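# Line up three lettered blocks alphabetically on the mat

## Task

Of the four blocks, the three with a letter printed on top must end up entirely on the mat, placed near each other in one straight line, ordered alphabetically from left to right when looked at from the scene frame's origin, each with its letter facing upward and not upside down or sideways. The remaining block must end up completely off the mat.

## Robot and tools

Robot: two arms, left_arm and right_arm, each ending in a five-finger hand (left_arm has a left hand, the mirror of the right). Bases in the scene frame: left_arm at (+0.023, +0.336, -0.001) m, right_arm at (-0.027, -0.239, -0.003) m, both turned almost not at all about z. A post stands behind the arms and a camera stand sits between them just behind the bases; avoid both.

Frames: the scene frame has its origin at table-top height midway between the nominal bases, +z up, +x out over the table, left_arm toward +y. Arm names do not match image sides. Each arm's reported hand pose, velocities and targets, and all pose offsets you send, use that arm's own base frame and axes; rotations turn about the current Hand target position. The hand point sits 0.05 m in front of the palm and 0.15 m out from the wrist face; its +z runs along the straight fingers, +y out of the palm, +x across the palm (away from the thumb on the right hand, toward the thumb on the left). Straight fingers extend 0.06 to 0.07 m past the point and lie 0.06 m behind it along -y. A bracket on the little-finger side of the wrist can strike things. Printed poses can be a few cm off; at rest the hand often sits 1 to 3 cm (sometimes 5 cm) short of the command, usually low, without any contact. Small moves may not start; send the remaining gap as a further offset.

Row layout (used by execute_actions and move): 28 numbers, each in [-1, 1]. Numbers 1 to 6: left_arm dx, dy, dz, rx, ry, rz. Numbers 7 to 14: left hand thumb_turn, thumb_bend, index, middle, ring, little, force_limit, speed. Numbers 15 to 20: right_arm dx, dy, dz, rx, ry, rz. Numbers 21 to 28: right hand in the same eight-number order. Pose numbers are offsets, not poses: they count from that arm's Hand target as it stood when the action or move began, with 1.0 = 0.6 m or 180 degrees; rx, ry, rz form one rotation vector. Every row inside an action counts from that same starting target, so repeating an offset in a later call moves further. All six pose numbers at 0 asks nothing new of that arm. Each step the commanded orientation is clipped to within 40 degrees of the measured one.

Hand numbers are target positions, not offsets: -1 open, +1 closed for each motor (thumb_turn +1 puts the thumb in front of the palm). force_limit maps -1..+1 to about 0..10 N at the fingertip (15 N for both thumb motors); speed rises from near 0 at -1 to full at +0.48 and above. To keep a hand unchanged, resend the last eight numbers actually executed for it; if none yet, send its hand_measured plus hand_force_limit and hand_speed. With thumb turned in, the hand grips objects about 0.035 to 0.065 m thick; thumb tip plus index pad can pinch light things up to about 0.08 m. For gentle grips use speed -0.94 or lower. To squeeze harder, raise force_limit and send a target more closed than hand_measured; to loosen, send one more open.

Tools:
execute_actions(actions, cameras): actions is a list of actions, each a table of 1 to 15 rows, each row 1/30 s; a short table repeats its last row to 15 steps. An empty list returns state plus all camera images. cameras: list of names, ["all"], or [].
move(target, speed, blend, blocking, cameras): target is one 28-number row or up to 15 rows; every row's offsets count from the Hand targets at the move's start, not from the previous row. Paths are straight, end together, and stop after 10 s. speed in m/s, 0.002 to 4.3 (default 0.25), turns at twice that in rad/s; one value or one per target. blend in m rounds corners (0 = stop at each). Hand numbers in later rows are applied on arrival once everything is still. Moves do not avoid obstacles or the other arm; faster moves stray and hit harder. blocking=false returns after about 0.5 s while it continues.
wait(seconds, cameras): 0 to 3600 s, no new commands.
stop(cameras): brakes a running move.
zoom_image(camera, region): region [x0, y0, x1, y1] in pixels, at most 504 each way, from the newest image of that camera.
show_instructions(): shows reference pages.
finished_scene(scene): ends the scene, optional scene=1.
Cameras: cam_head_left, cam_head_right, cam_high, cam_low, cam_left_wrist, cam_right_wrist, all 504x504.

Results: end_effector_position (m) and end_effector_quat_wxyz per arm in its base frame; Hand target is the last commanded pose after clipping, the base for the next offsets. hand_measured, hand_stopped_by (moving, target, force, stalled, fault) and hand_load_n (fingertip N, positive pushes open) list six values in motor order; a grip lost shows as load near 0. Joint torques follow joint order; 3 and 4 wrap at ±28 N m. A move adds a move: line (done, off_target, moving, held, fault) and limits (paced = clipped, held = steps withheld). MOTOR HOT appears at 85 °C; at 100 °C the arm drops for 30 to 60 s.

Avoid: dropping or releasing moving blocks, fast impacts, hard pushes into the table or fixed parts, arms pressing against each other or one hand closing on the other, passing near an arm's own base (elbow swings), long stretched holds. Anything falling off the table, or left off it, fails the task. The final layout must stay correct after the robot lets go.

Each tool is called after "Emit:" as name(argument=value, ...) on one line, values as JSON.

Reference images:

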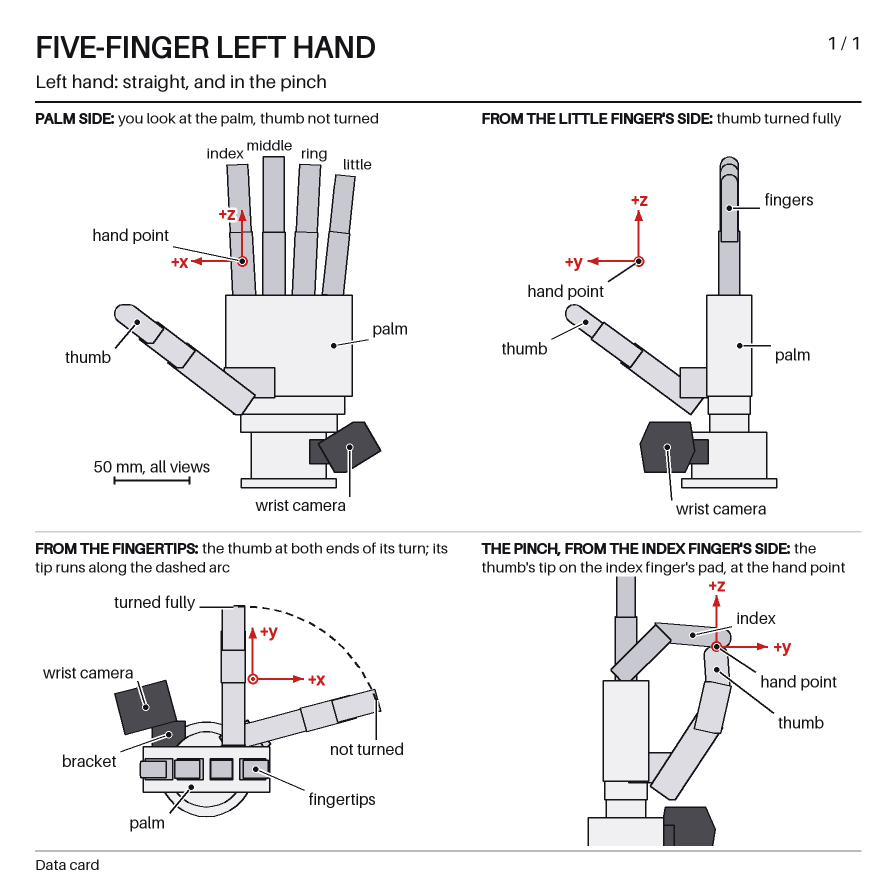

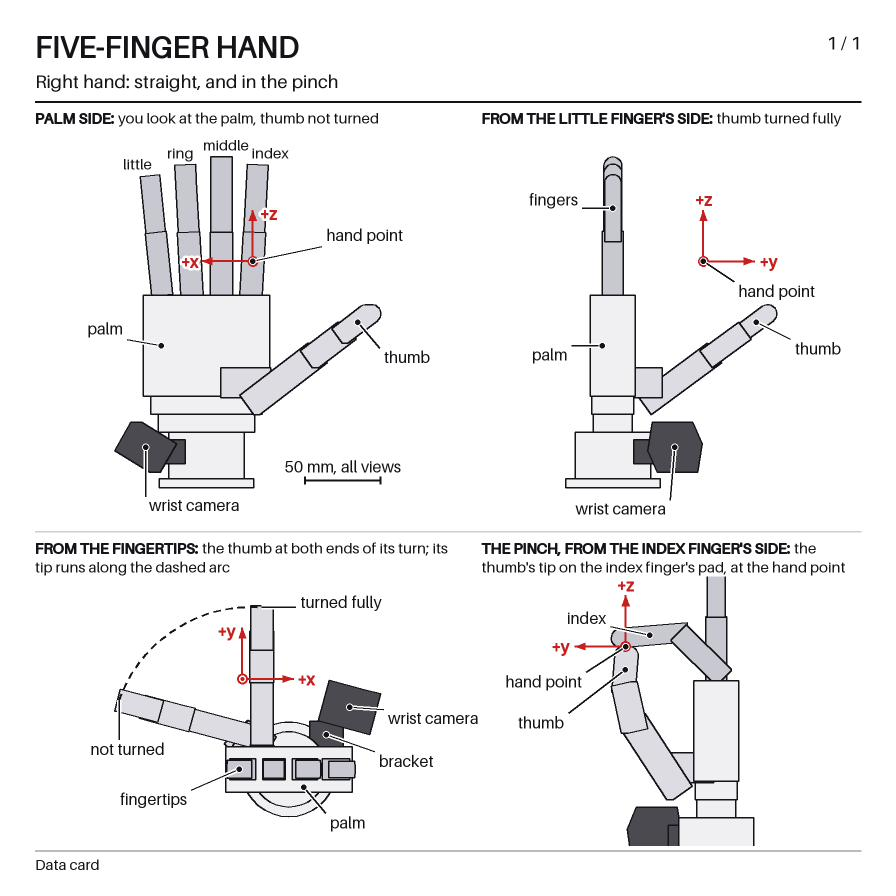

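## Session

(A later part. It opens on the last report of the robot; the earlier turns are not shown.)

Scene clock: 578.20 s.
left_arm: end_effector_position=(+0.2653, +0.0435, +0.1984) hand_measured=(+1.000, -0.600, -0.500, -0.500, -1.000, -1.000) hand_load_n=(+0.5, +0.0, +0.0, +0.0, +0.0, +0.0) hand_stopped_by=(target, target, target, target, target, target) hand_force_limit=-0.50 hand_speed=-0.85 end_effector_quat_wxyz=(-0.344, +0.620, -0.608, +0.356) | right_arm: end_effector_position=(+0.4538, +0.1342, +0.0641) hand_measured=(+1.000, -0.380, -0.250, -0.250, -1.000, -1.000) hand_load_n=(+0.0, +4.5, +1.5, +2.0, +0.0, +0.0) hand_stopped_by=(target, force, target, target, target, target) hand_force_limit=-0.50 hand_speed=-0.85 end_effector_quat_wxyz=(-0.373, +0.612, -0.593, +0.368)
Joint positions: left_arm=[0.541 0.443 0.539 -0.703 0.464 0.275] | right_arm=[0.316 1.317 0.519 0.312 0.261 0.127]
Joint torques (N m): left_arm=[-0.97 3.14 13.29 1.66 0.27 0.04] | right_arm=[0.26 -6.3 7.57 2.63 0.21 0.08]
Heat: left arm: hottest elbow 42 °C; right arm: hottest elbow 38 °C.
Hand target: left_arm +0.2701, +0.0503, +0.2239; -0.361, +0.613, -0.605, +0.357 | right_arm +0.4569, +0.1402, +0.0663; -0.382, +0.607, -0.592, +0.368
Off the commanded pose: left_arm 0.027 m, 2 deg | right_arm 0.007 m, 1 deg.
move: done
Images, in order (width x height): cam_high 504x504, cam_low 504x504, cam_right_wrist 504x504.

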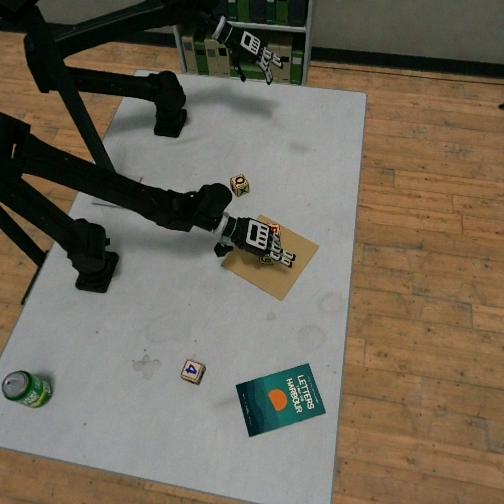

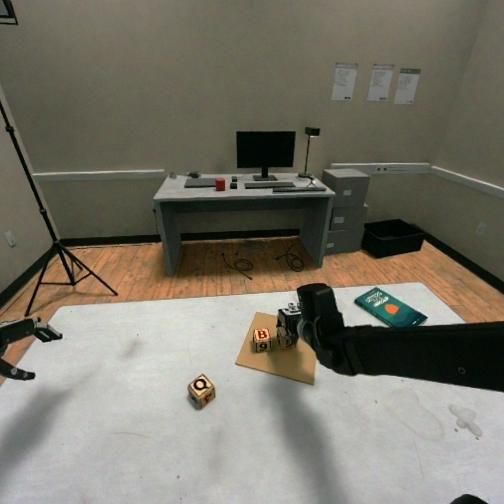

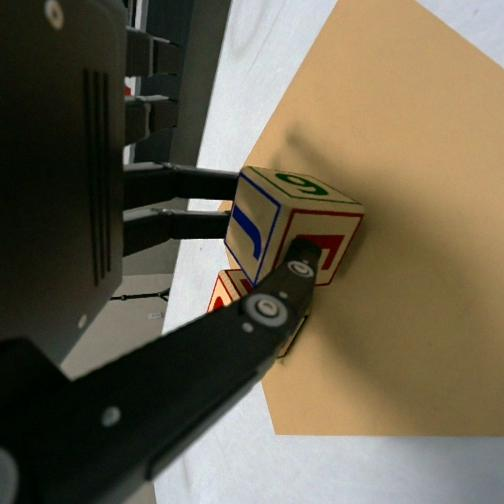

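Emit:
move(target=[0,0,0,0,0,0,1,-0.6,-0.5,-0.5,-1,-1,-0.5,-0.85,0.006,0.04,0,0,0,-0.028,1,0,-0.25,-0.25,-1,-1,-0.5,-0.85], speed=0.06, cameras=["cam_right_wrist","cam_low","cam_high"])

Emit:
zoom_image(camera="cam_high", region=[240, 210, 300, 280])

Emit:
zoom_image(camera="cam_low", region=[245, 320, 305, 365])

Scene clock: 608.50 s.
left_arm: end_effector_position=(+0.2653, +0.0435, +0.1984) hand_measured=(+1.000, -0.600, -0.500, -0.500, -1.000, -1.000) hand_load_n=(+0.0, +0.0, +0.0, +0.0, +0.0, +0.0) hand_stopped_by=(target, target, target, target, target, target) hand_force_limit=-0.50 hand_speed=-0.85 end_effector_quat_wxyz=(-0.344, +0.620, -0.608, +0.356) | right_arm: end_effector_position=(+0.4486, +0.1539, +0.0580) hand_measured=(+1.000, -0.380, -0.250, -0.250, -1.000, -1.000) hand_load_n=(+0.0, +4.0, +1.5, +2.5, -0.5, +0.0) hand_stopped_by=(target, force, target, target, target, target) hand_force_limit=-0.50 hand_speed=-0.85 end_effector_quat_wxyz=(-0.357, +0.585, -0.618, +0.386)
Joint positions: left_arm=[0.541 0.443 0.539 -0.703 0.464 0.275] | right_arm=[0.419 1.346 0.526 0.305 0.43 0.221]
Joint torques (N m): left_arm=[-1.03 3.08 13.29 1.66 0.27 0.04] | right_arm=[0.03 -6.07 9.98 1.42 0.28 0.05]
Heat: left arm: hottest elbow 43 °C; right arm: hottest elbow 36 °C.
Hand target: left_arm +0.2701, +0.0503, +0.2239; -0.361, +0.613, -0.605, +0.357 | right_arm +0.4605, +0.1640, +0.0663; -0.365, +0.581, -0.618, +0.385
Off the commanded pose: left_arm 0.027 m, 2 deg | right_arm 0.018 m, 1 deg.
move: off_target (right_arm)
Images, in order (width x height): cam_high 504x504, cam_low 504x504, cam_right_wrist 504x504.

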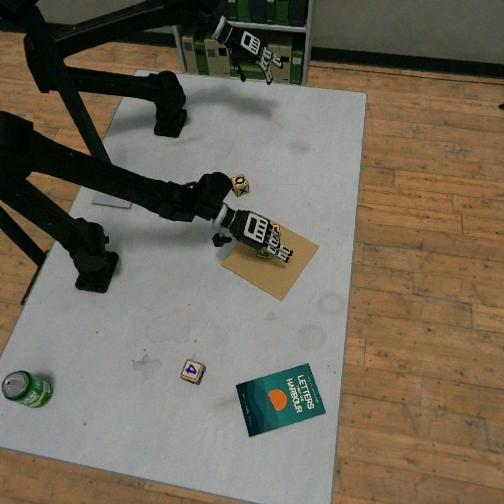

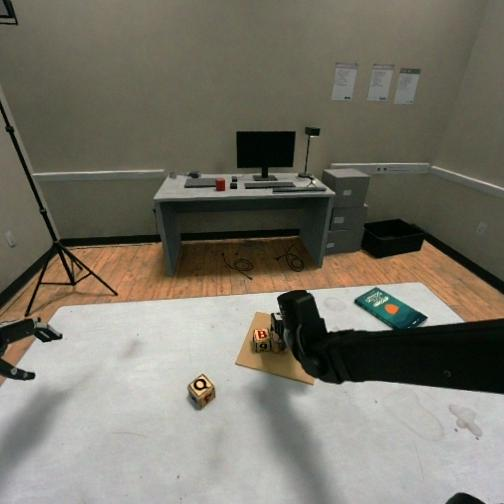

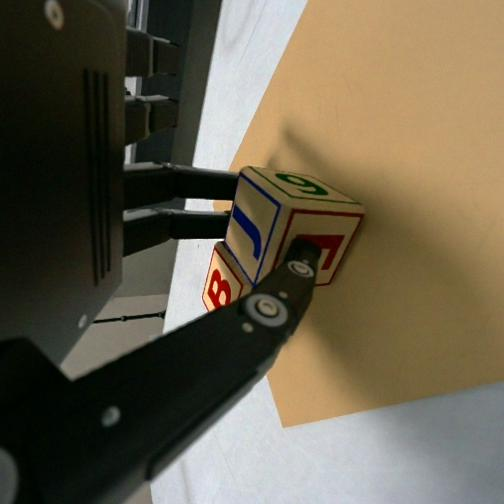

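Scaled by 7.200 from the camera's image (finer frame: 720x720).

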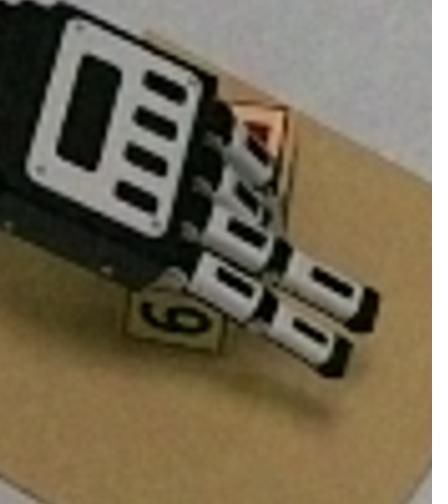

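Scaled by 8.400 from the camera's image (finer frame: 720x720).

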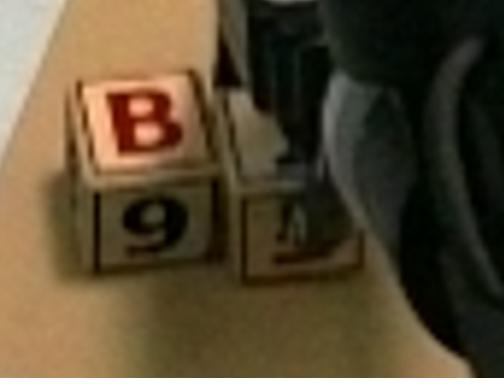

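Emit:
move(target=[[0,0,0,0,0,0,1,-0.6,-0.5,-0.5,-1,-1,-0.5,-0.85,0.004,-0.0025,0.045,0,0,0,1,0,-0.25,-0.25,-1,-1,-0.5,-0.85],[0,0,0,0,0,0,1,-0.6,-0.5,-0.5,-1,-1,-0.5,-0.85,0.004,-0.0025,-0.005,0,0,0,1,0,-0.25,-0.25,-1,-1,-0.5,-0.85]], speed=0.06, cameras=["cam_right_wrist","cam_low","cam_high"])

Emit:
zoom_image(camera="cam_high", region=[240, 210, 300, 280])

Emit:
zoom_image(camera="cam_low", region=[245, 320, 305, 365])

Scene clock: 617.90 s.
left_arm: end_effector_position=(+0.2653, +0.0435, +0.1984) hand_measured=(+1.000, -0.600, -0.500, -0.500, -1.000, -1.000) hand_load_n=(+0.0, +0.5, +0.0, +0.0, +0.0, +0.0) hand_stopped_by=(target, target, target, target, target, target) hand_force_limit=-0.50 hand_speed=-0.85 end_effector_quat_wxyz=(-0.344, +0.620, -0.608, +0.356) | right_arm: end_effector_position=(+0.4593, +0.1588, +0.0623) hand_measured=(+1.000, -0.380, -0.250, -0.250, -1.000, -1.000) hand_load_n=(+0.0, +4.5, +1.5, +2.5, +0.0, +0.0) hand_stopped_by=(target, force, target, target, target, target) hand_force_limit=-0.50 hand_speed=-0.85 end_effector_quat_wxyz=(-0.357, +0.585, -0.618, +0.385)
Joint positions: left_arm=[0.541 0.443 0.539 -0.703 0.464 0.275] | right_arm=[0.419 1.365 0.562 0.287 0.43 0.222]
Joint torques (N m): left_arm=[-0.97 3.08 13.27 1.66 0.27 0.04] | right_arm=[-0.15 -6.71 7.49 2.52 0.02 0.04]
Heat: left arm: hottest elbow 43 °C; right arm: hottest elbow 36 °C.
Hand target: left_arm +0.2701, +0.0503, +0.2239; -0.361, +0.613, -0.605, +0.357 | right_arm +0.4629, +0.1625, +0.0632; -0.365, +0.581, -0.618, +0.384
Off the commanded pose: left_arm 0.027 m, 2 deg | right_arm 0.005 m, 1 deg.
move: done
Images, in order (width x height): cam_high 504x504, cam_low 504x504, cam_right_wrist 504x504.

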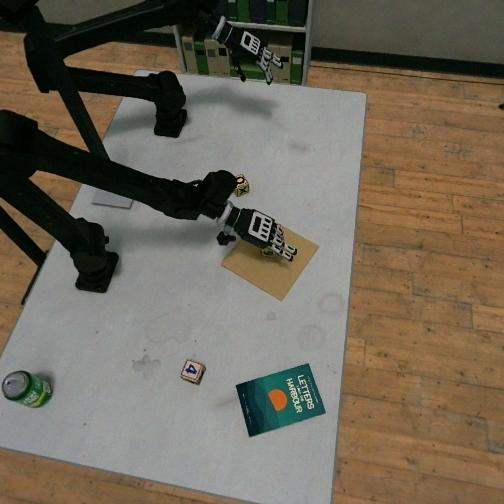

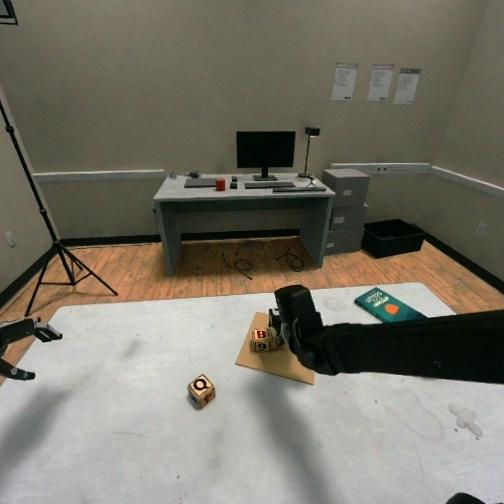

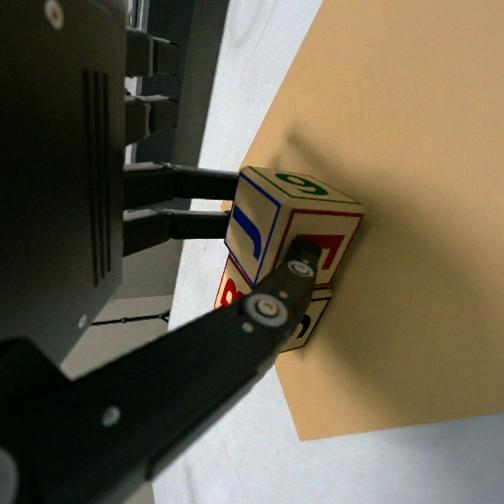

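Scaled by 7.200 from the camera's image (finer frame: 720x720).

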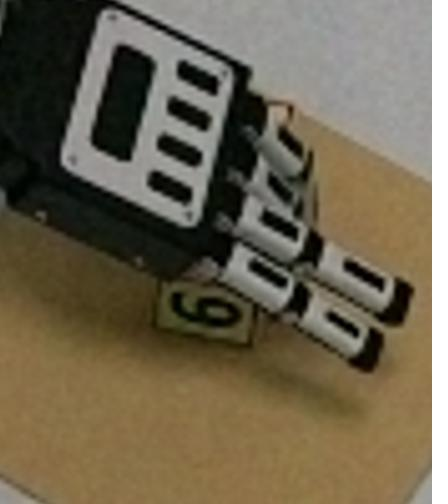

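Scaled by 8.400 from the camera's image (finer frame: 720x720).

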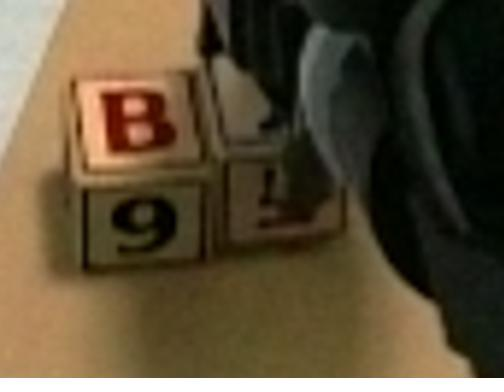

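Emit:
move(target=[0,0,0,0,0,0,1,-0.6,-0.5,-0.5,-1,-1,-0.5,-0.85,0.0,-0.003,-0.010,0,0,0,1,0,-0.25,-0.25,-1,-1,-0.5,-0.85], speed=0.05, cameras=["cam_low"])

Emit:
zoom_image(camera="cam_low", region=[245, 320, 305, 365])

Scene clock: 622.03 s.
left_arm: end_effector_position=(+0.2653, +0.0435, +0.1984) hand_measured=(+1.000, -0.600, -0.500, -0.500, -1.000, -1.000) hand_load_n=(+0.0, +0.0, +0.0, +0.0, +0.0, +0.0) hand_stopped_by=(target, target, target, target, target, target) hand_force_limit=-0.50 hand_speed=-0.85 end_effector_quat_wxyz=(-0.344, +0.620, -0.608, +0.356) | right_arm: end_effector_position=(+0.4597, +0.1597, +0.0586) hand_measured=(+1.000, -0.380, -0.250, -0.250, -1.000, -1.000) hand_load_n=(+0.0, +4.5, +1.5, +2.5, +0.0, +0.0) hand_stopped_by=(target, force, target, target, target, target) hand_force_limit=-0.50 hand_speed=-0.85 end_effector_quat_wxyz=(-0.360, +0.584, -0.617, +0.385)
Joint positions: left_arm=[0.541 0.443 0.539 -0.703 0.464 0.275] | right_arm=[0.419 1.378 0.555 0.312 0.426 0.222]
Joint torques (N m): left_arm=[-0.97 3.08 13.29 1.66 0.27 0.04] | right_arm=[-0.62 -6.83 7.24 2.62 0.02 0.02]
Heat: left arm: hottest elbow 43 °C; right arm: hottest elbow 36 °C.
Hand target: left_arm +0.2701, +0.0503, +0.2239; -0.361, +0.613, -0.605, +0.357 | right_arm +0.4629, +0.1607, +0.0573; -0.365, +0.581, -0.618, +0.385
Off the commanded pose: left_arm 0.027 m, 2 deg | right_arm 0.004 m, 1 deg.
move: done

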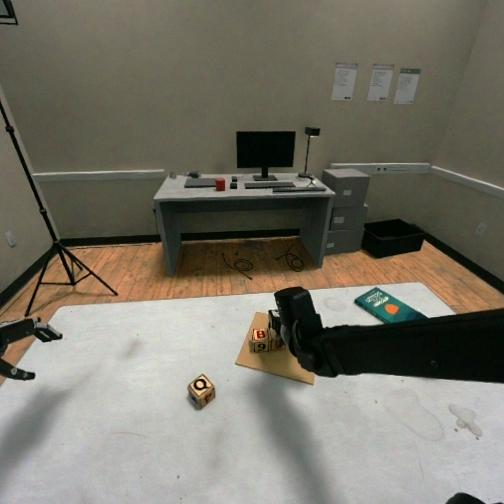

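Scaled by 8.400 from the camera's image (finer frame: 720x720).

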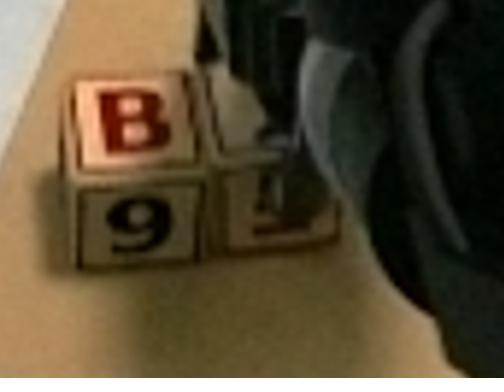

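Emit:
move(target=[0,0,0,0,0,0,1,-0.6,-0.5,-0.5,-1,-1,-0.5,-0.85,0.0,-0.012,-0.003,0,0,0,1,0,-0.25,-0.25,-1,-1,-0.5,-0.85], speed=0.05, cameras=["cam_low","cam_high"])

Emit:
zoom_image(camera="cam_low", region=[245, 320, 305, 365])

Emit:
zoom_image(camera="cam_high", region=[240, 210, 300, 280])

Scene clock: 630.20 s.
left_arm: end_effector_position=(+0.2653, +0.0435, +0.1984) hand_measured=(+1.000, -0.600, -0.500, -0.500, -1.000, -1.000) hand_load_n=(+0.0, +0.0, +0.0, +0.0, +0.0, +0.0) hand_stopped_by=(target, target, target, target, target, target) hand_force_limit=-0.50 hand_speed=-0.85 end_effector_quat_wxyz=(-0.344, +0.620, -0.608, +0.356) | right_arm: end_effector_position=(+0.4600, +0.1576, +0.0579) hand_measured=(+1.000, -0.380, -0.250, -0.250, -1.000, -1.000) hand_load_n=(+0.0, +4.0, +2.0, +2.5, +0.0, +0.0) hand_stopped_by=(target, force, target, target, target, target) hand_force_limit=-0.50 hand_speed=-0.85 end_effector_quat_wxyz=(-0.365, +0.583, -0.618, +0.382)
Joint positions: left_arm=[0.541 0.443 0.539 -0.703 0.464 0.275] | right_arm=[0.408 1.378 0.548 0.326 0.409 0.222]
Joint torques (N m): left_arm=[-0.97 3.08 13.29 1.66 0.27 0.04] | right_arm=[-1.14 -6.89 6.99 2.44 0.03 -0.08]
Heat: left arm: hottest elbow 43 °C; right arm: hottest elbow 36 °C.
Hand target: left_arm +0.2701, +0.0503, +0.2239; -0.361, +0.613, -0.605, +0.357 | right_arm +0.4629, +0.1535, +0.0555; -0.365, +0.581, -0.618, +0.384
Off the commanded pose: left_arm 0.027 m, 2 deg | right_arm 0.006 m, 0 deg.
move: done
Images, in order (width x height): cam_high 504x504, cam_low 504x504.

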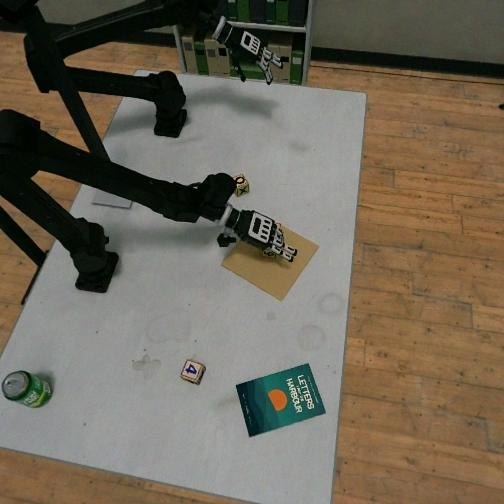

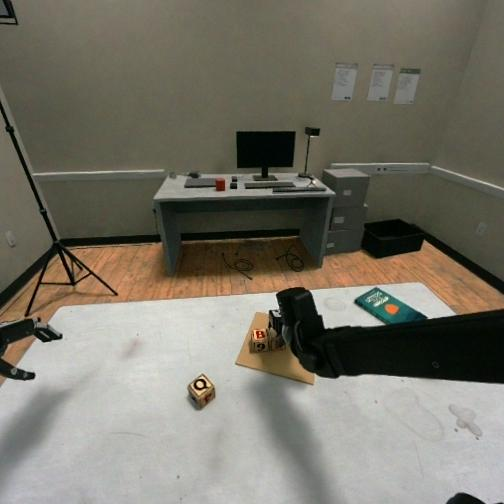

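Scaled by 8.400 from the camera's image (finer frame: 720x720).

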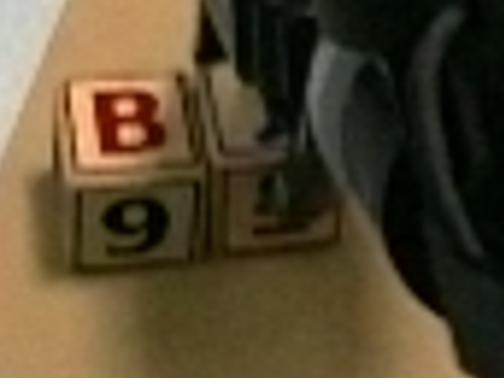

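Scaled by 7.200 from the camera's image (finer frame: 720x720).

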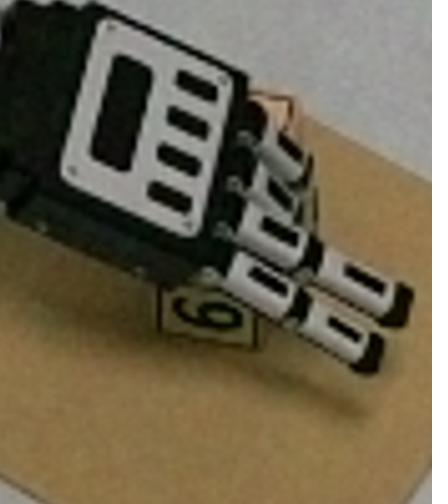

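Emit:
move(target=[[0,0,0,0,0,0,1,-0.6,-0.5,-0.5,-1,-1,-0.5,-0.85,0.0,0.004,0.005,0,0,0,1,-0.6,-0.5,-0.5,-1,-1,-0.5,-0.85],[0,0,0,0,0,0,1,-0.6,-0.5,-0.5,-1,-1,-0.5,-0.85,0.005,-0.005,0.14,0,0,0,1,-0.6,-0.5,-0.5,-1,-1,-0.5,-0.85]], speed=0.06, cameras=["cam_low","cam_high","cam_right_wrist"])

Emit:
zoom_image(camera="cam_low", region=[230, 310, 320, 390])

Emit:
zoom_image(camera="cam_high", region=[220, 200, 320, 300])

Scene clock: 637.70 s.
left_arm: end_effector_position=(+0.2653, +0.0435, +0.1984) hand_measured=(+1.000, -0.600, -0.500, -0.500, -1.000, -1.000) hand_load_n=(+0.0, +0.0, +0.0, +0.0, +0.0, +0.0) hand_stopped_by=(target, target, target, target, target, target) hand_force_limit=-0.50 hand_speed=-0.85 end_effector_quat_wxyz=(-0.344, +0.620, -0.608, +0.356) | right_arm: end_effector_position=(+0.4532, +0.1505, +0.1203) hand_measured=(+1.000, -0.600, -0.500, -0.500, -1.000, -1.000) hand_load_n=(+0.0, +0.0, +0.0, +0.0, +0.0, +0.0) hand_stopped_by=(target, target, target, target, target, target) hand_force_limit=-0.50 hand_speed=-0.85 end_effector_quat_wxyz=(-0.356, +0.587, -0.621, +0.378)
Joint positions: left_arm=[0.541 0.443 0.539 -0.703 0.464 0.275] | right_arm=[0.397 1.2 0.626 0.05 0.4 0.219]
Joint torques (N m): left_arm=[-0.97 3.08 13.29 1.66 0.27 0.04] | right_arm=[-1.26 -7.06 11.3 1.43 0 -0.11]
Heat: left arm: hottest elbow 43 °C; right arm: hottest elbow 36 °C.
Hand target: left_arm +0.2701, +0.0503, +0.2239; -0.361, +0.613, -0.605, +0.357 | right_arm +0.4660, +0.1505, +0.1395; -0.365, +0.581, -0.618, +0.385
Off the commanded pose: left_arm 0.027 m, 2 deg | right_arm 0.023 m, 2 deg.
move: off_target (right_arm)
Images, in order (width x height): cam_high 504x504, cam_low 504x504, cam_right_wrist 504x504.

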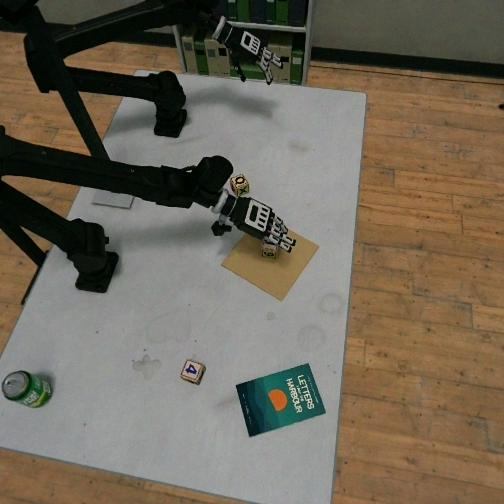

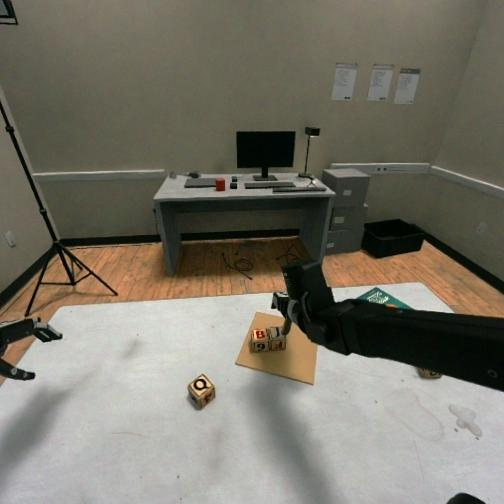

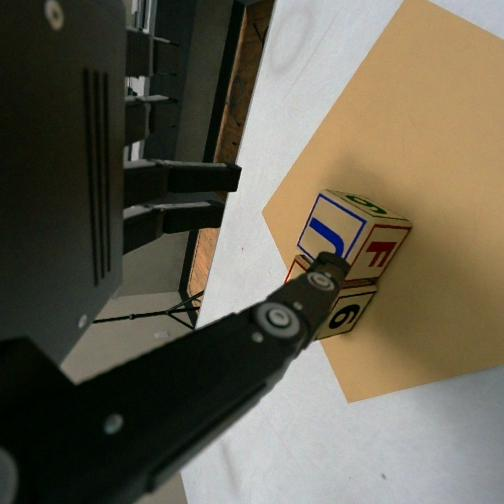

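Scaled by 5.600 from the camera's image (finer frame: 720x720).

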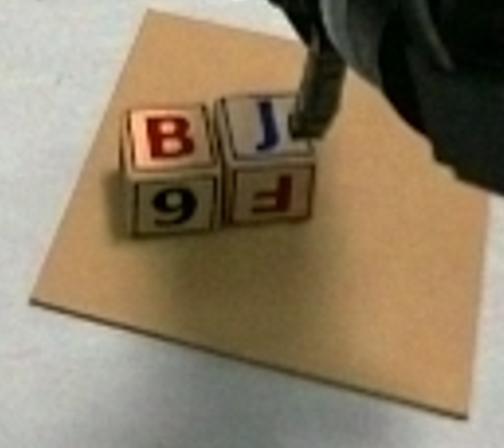

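Scaled by 5.040 from the camera's image (finer frame: 720x720).

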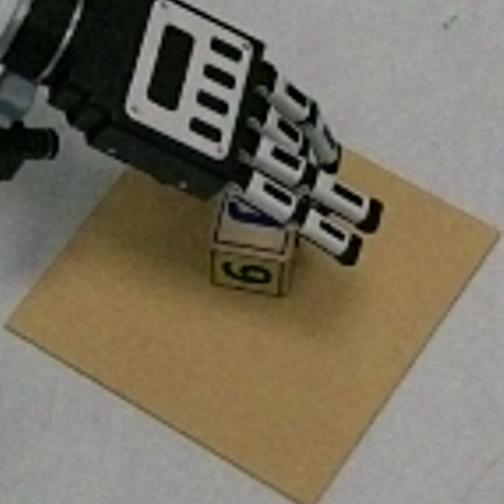

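Emit:
move(target=[[0,0,0,0,0,0,1,-0.6,-0.5,-0.5,-1,-1,-0.5,-0.85,0.0,0.0,0.05,0,0,0,1,-0.6,-0.5,-0.5,-1,-1,-0.5,-0.85],[0,0,0,0,0,0,1,-0.6,-0.5,-0.5,-1,-1,-0.5,-0.85,-0.235,0.336,0.03,0,0,0.2517,1,-0.6,-0.5,-0.5,-1,-1,-0.5,-0.85]], speed=[0.1,0.2], cameras=["all"])

Emit:
zoom_image(camera="cam_right_wrist", region=[240, 60, 504, 300])

Emit:
zoom_image(camera="cam_low", region=[230, 310, 320, 390])

Emit:
zoom_image(camera="cam_high", region=[220, 200, 320, 300])

Scene clock: 648.47 s.
left_arm: end_effector_position=(+0.2653, +0.0435, +0.1984) hand_measured=(+1.000, -0.600, -0.500, -0.500, -1.000, -1.000) hand_load_n=(+0.0, +0.0, +0.0, +0.0, +0.0, +0.0) hand_stopped_by=(target, target, target, target, target, target) hand_force_limit=-0.50 hand_speed=-0.85 end_effector_quat_wxyz=(-0.344, +0.620, -0.608, +0.356) | right_arm: end_effector_position=(+0.3206, +0.3442, +0.1513) hand_measured=(+1.000, -0.600, -0.500, -0.500, -1.000, -1.000) hand_load_n=(+0.0, +0.0, +0.0, +0.0, +0.0, +0.0) hand_stopped_by=(target, target, target, target, target, target) hand_force_limit=-0.50 hand_speed=-0.85 end_effector_quat_wxyz=(-0.477, +0.776, -0.355, +0.211)
Joint positions: left_arm=[0.541 0.443 0.539 -0.703 0.464 0.275] | right_arm=[0.768 1.117 0.645 -0.002 0.039 0.033]
Joint torques (N m): left_arm=[-0.97 3.08 13.29 1.68 0.27 0.04] | right_arm=[-0.21 -4.66 10.22 2.52 -0.12 -0.13]
Heat: left arm: hottest elbow 43 °C; right arm: hottest elbow 37 °C.
Hand target: left_arm +0.2701, +0.0503, +0.2239; -0.361, +0.613, -0.605, +0.357 | right_arm +0.3249, +0.3521, +0.1575; -0.485, +0.774, -0.346, +0.214
Off the commanded pose: left_arm 0.027 m, 2 deg | right_arm 0.011 m, 1 deg.
move: off_target (right_arm)

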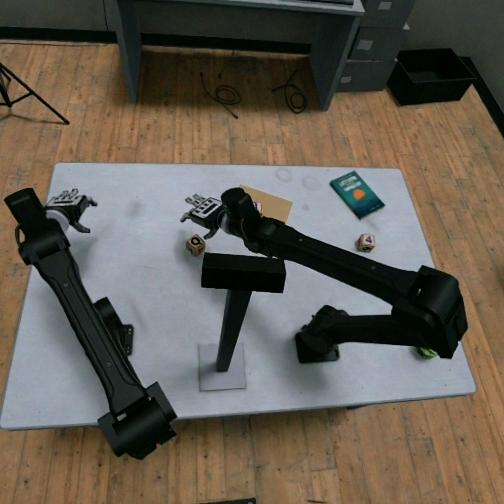

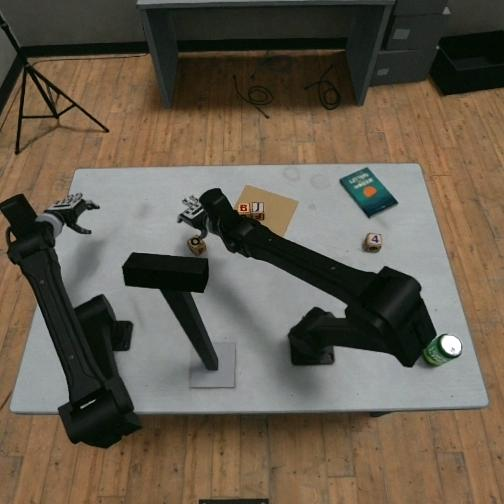

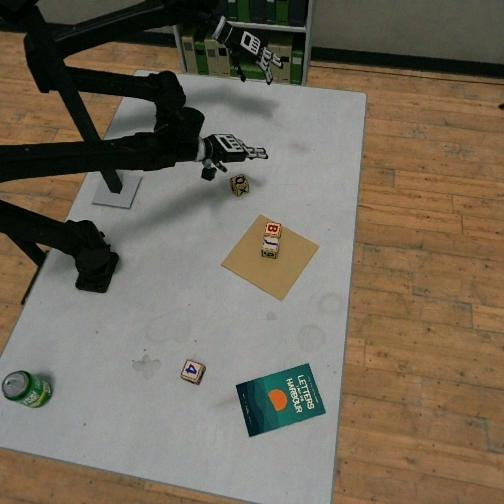

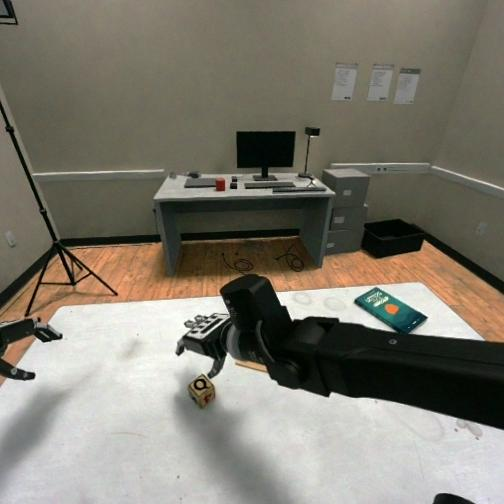

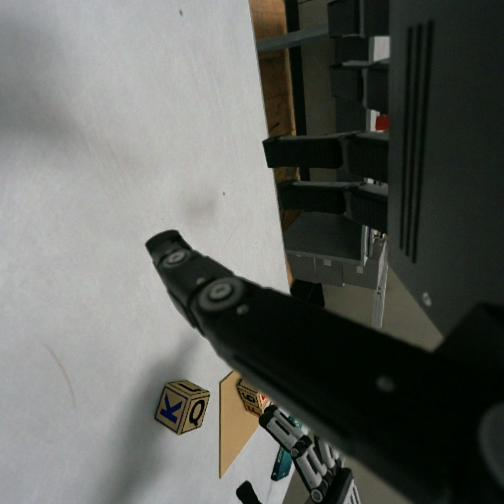

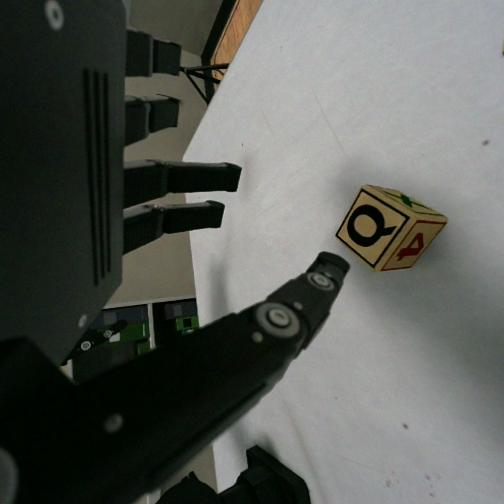

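Scaled by 1.909 from the camera's image (finer frame: 720x720).

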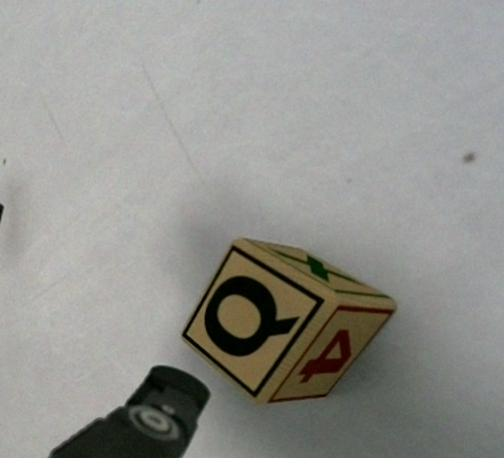

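Scaled by 5.600 from the camera's image (finer frame: 720x720).

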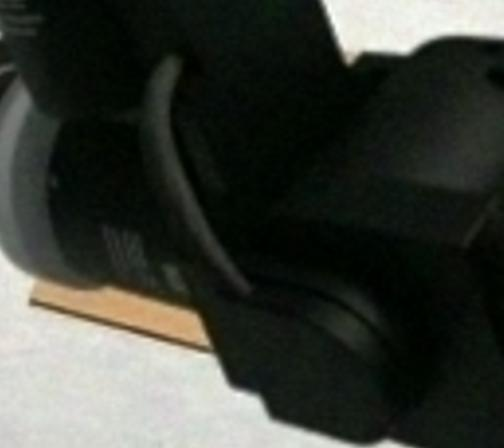

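Scaled by 5.040 from the camera's image (finer frame: 720x720).

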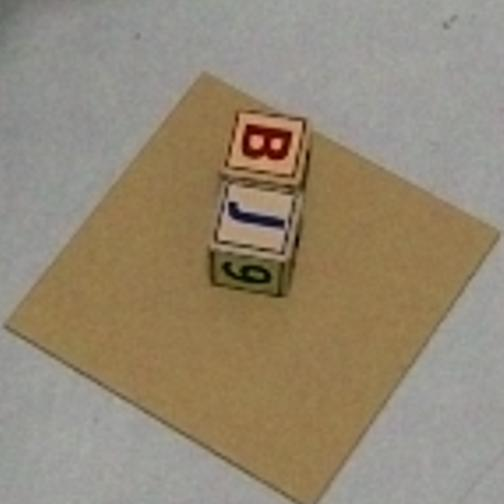

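Emit:
move(target=[0,0,0,0,0,0,1,-0.6,-0.5,-0.5,-1,-1,-0.5,-0.85,-0.002,0.004,-0.1125,0,0,-0.023,1,-0.6,-0.5,-0.5,-1,-1,-0.5,-0.85], speed=0.12, cameras=["cam_right_wrist","cam_low"])

Emit:
zoom_image(camera="cam_right_wrist", region=[220, 100, 420, 300])

Emit:
zoom_image(camera="cam_low", region=[150, 300, 290, 420])

Scene clock: 668.30 s.
left_arm: end_effector_position=(+0.2653, +0.0435, +0.1984) hand_measured=(+1.000, -0.600, -0.500, -0.500, -1.000, -1.000) hand_load_n=(+0.0, +0.0, +0.0, +0.0, +0.0, +0.0) hand_stopped_by=(target, target, target, target, target, target) hand_force_limit=-0.50 hand_speed=-0.85 end_effector_quat_wxyz=(-0.344, +0.620, -0.608, +0.356) | right_arm: end_effector_position=(+0.3247, +0.3486, +0.0896) hand_measured=(+1.000, -0.600, -0.500, -0.500, -1.000, -1.000) hand_load_n=(+0.0, +0.0, +0.0, +0.0, +0.0, +0.0) hand_stopped_by=(target, target, target, target, target, target) hand_force_limit=-0.50 hand_speed=-0.85 end_effector_quat_wxyz=(-0.471, +0.764, -0.374, +0.234)
Joint positions: left_arm=[0.541 0.443 0.539 -0.703 0.464 0.275] | right_arm=[0.805 1.258 0.552 0.238 0.135 0.063]
Joint torques (N m): left_arm=[-0.97 3.08 13.29 1.68 0.27 0.04] | right_arm=[0.26 -6.12 8.09 2.51 0.14 0.08]
Heat: left arm: hottest elbow 44 °C; right arm: hottest elbow 38 °C.
Hand target: left_arm +0.2701, +0.0503, +0.2239; -0.361, +0.613, -0.605, +0.357 | right_arm +0.3237, +0.3545, +0.0900; -0.477, +0.761, -0.374, +0.232
Off the commanded pose: left_arm 0.027 m, 2 deg | right_arm 0.006 m, 1 deg.
move: done
Images, in order (width x height): cam_low 504x504, cam_right_wrist 504x504.

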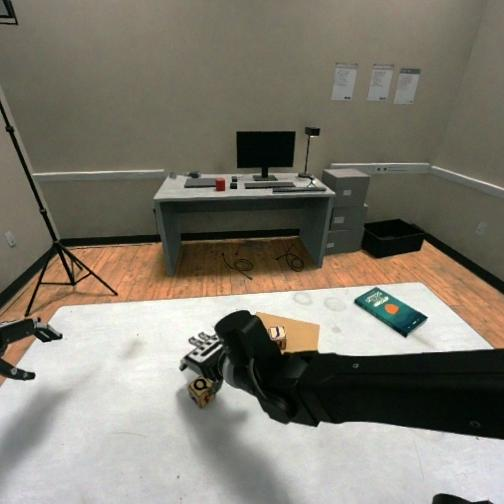

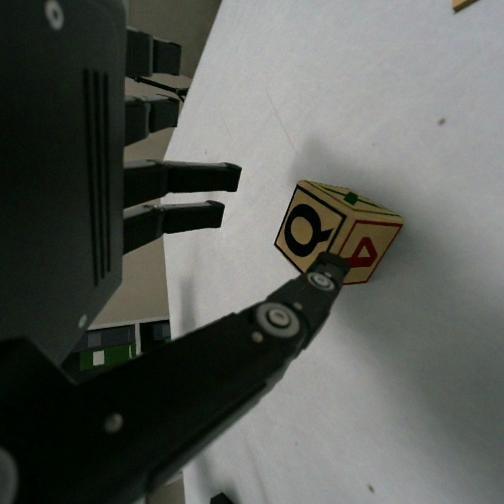

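Scaled by 2.520 from the camera's image (finer frame: 720x720).

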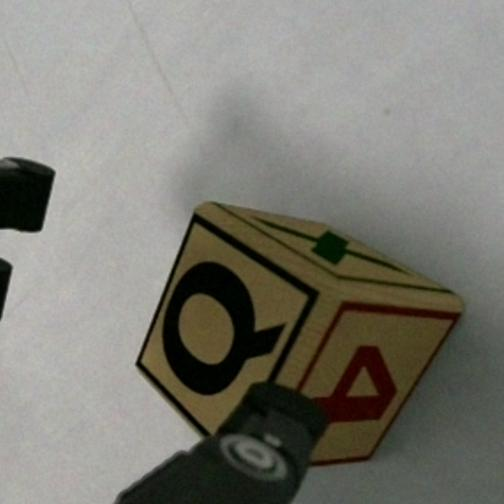

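Scaled by 3.600 from the camera's image (finer frame: 720x720).

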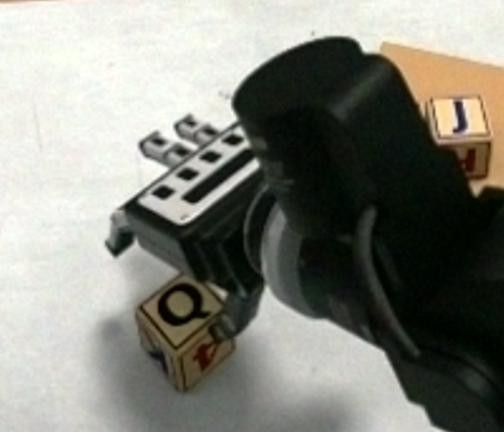

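Emit:
move(target=[0,0,0,0,0,0,1,-0.6,-0.5,-0.5,-1,-1,-0.5,-0.85,0,0,-0.065,0,0,0,1,-0.6,-0.5,-0.5,-1,-1,-0.5,-0.85], speed=0.1, cameras=["cam_right_wrist","cam_low"])

Emit:
zoom_image(camera="cam_right_wrist", region=[180, 120, 380, 300])

Emit:
zoom_image(camera="cam_low", region=[150, 300, 290, 420])

Scene clock: 679.60 s.
left_arm: end_effector_position=(+0.2653, +0.0435, +0.1984) hand_measured=(+1.000, -0.600, -0.500, -0.500, -1.000, -1.000) hand_load_n=(+0.0, +0.0, +0.0, +0.0, +0.0, +0.0) hand_stopped_by=(target, target, target, target, target, target) hand_force_limit=-0.50 hand_speed=-0.85 end_effector_quat_wxyz=(-0.344, +0.620, -0.608, +0.356) | right_arm: end_effector_position=(+0.3247, +0.3487, +0.0503) hand_measured=(+1.000, -0.600, -0.500, -0.500, -1.000, -1.000) hand_load_n=(+0.0, +0.0, +0.0, +0.0, +0.0, +0.0) hand_stopped_by=(target, target, target, target, target, target) hand_force_limit=-0.50 hand_speed=-0.85 end_effector_quat_wxyz=(-0.471, +0.764, -0.375, +0.234)
Joint positions: left_arm=[0.541 0.443 0.539 -0.703 0.464 0.275] | right_arm=[0.805 1.369 0.506 0.395 0.135 0.063]
Joint torques (N m): left_arm=[-0.97 3.14 13.29 1.68 0.27 0.04] | right_arm=[0.26 -6.65 7.19 2.59 0.15 0.06]
Heat: left arm: hottest elbow 44 °C; right arm: hottest elbow 37 °C.
Hand target: left_arm +0.2701, +0.0503, +0.2239; -0.361, +0.613, -0.605, +0.357 | right_arm +0.3237, +0.3545, +0.0511; -0.477, +0.761, -0.374, +0.232
Off the commanded pose: left_arm 0.027 m, 2 deg | right_arm 0.006 m, 1 deg.
move: done
Images, in order (width x height): cam_low 504x504, cam_right_wrist 504x504.

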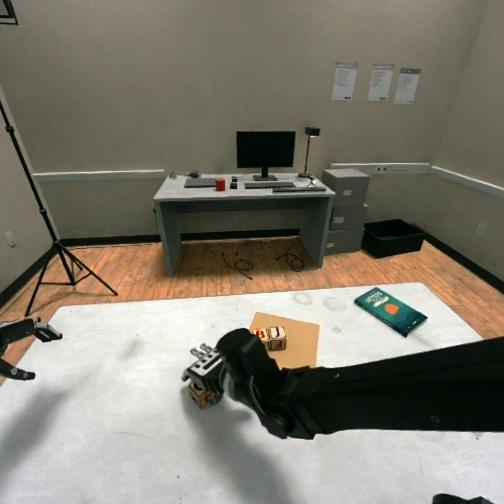

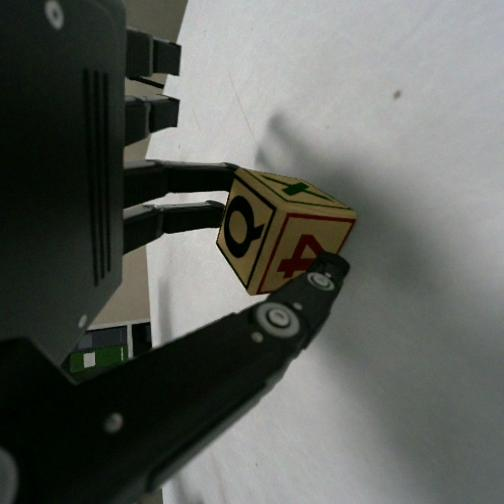

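Scaled by 2.520 from the camera's image (finer frame: 720x720).

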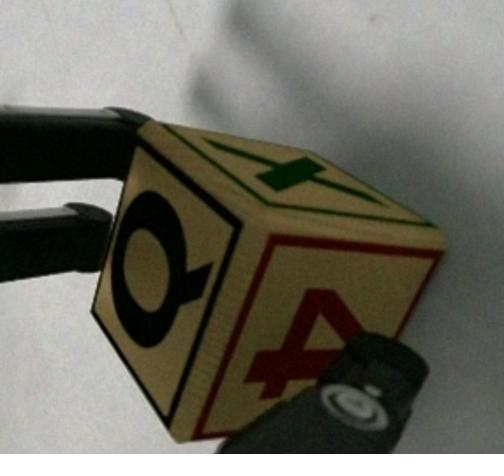

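Scaled by 3.600 from the camera's image (finer frame: 720x720).

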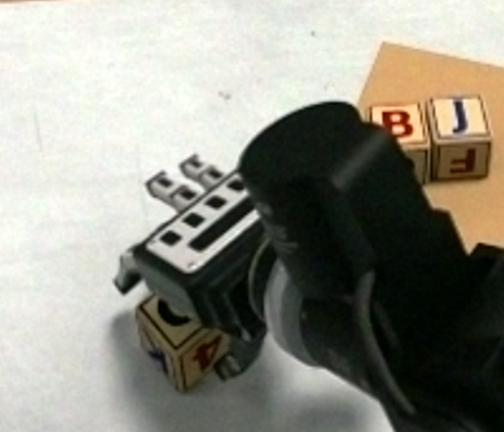

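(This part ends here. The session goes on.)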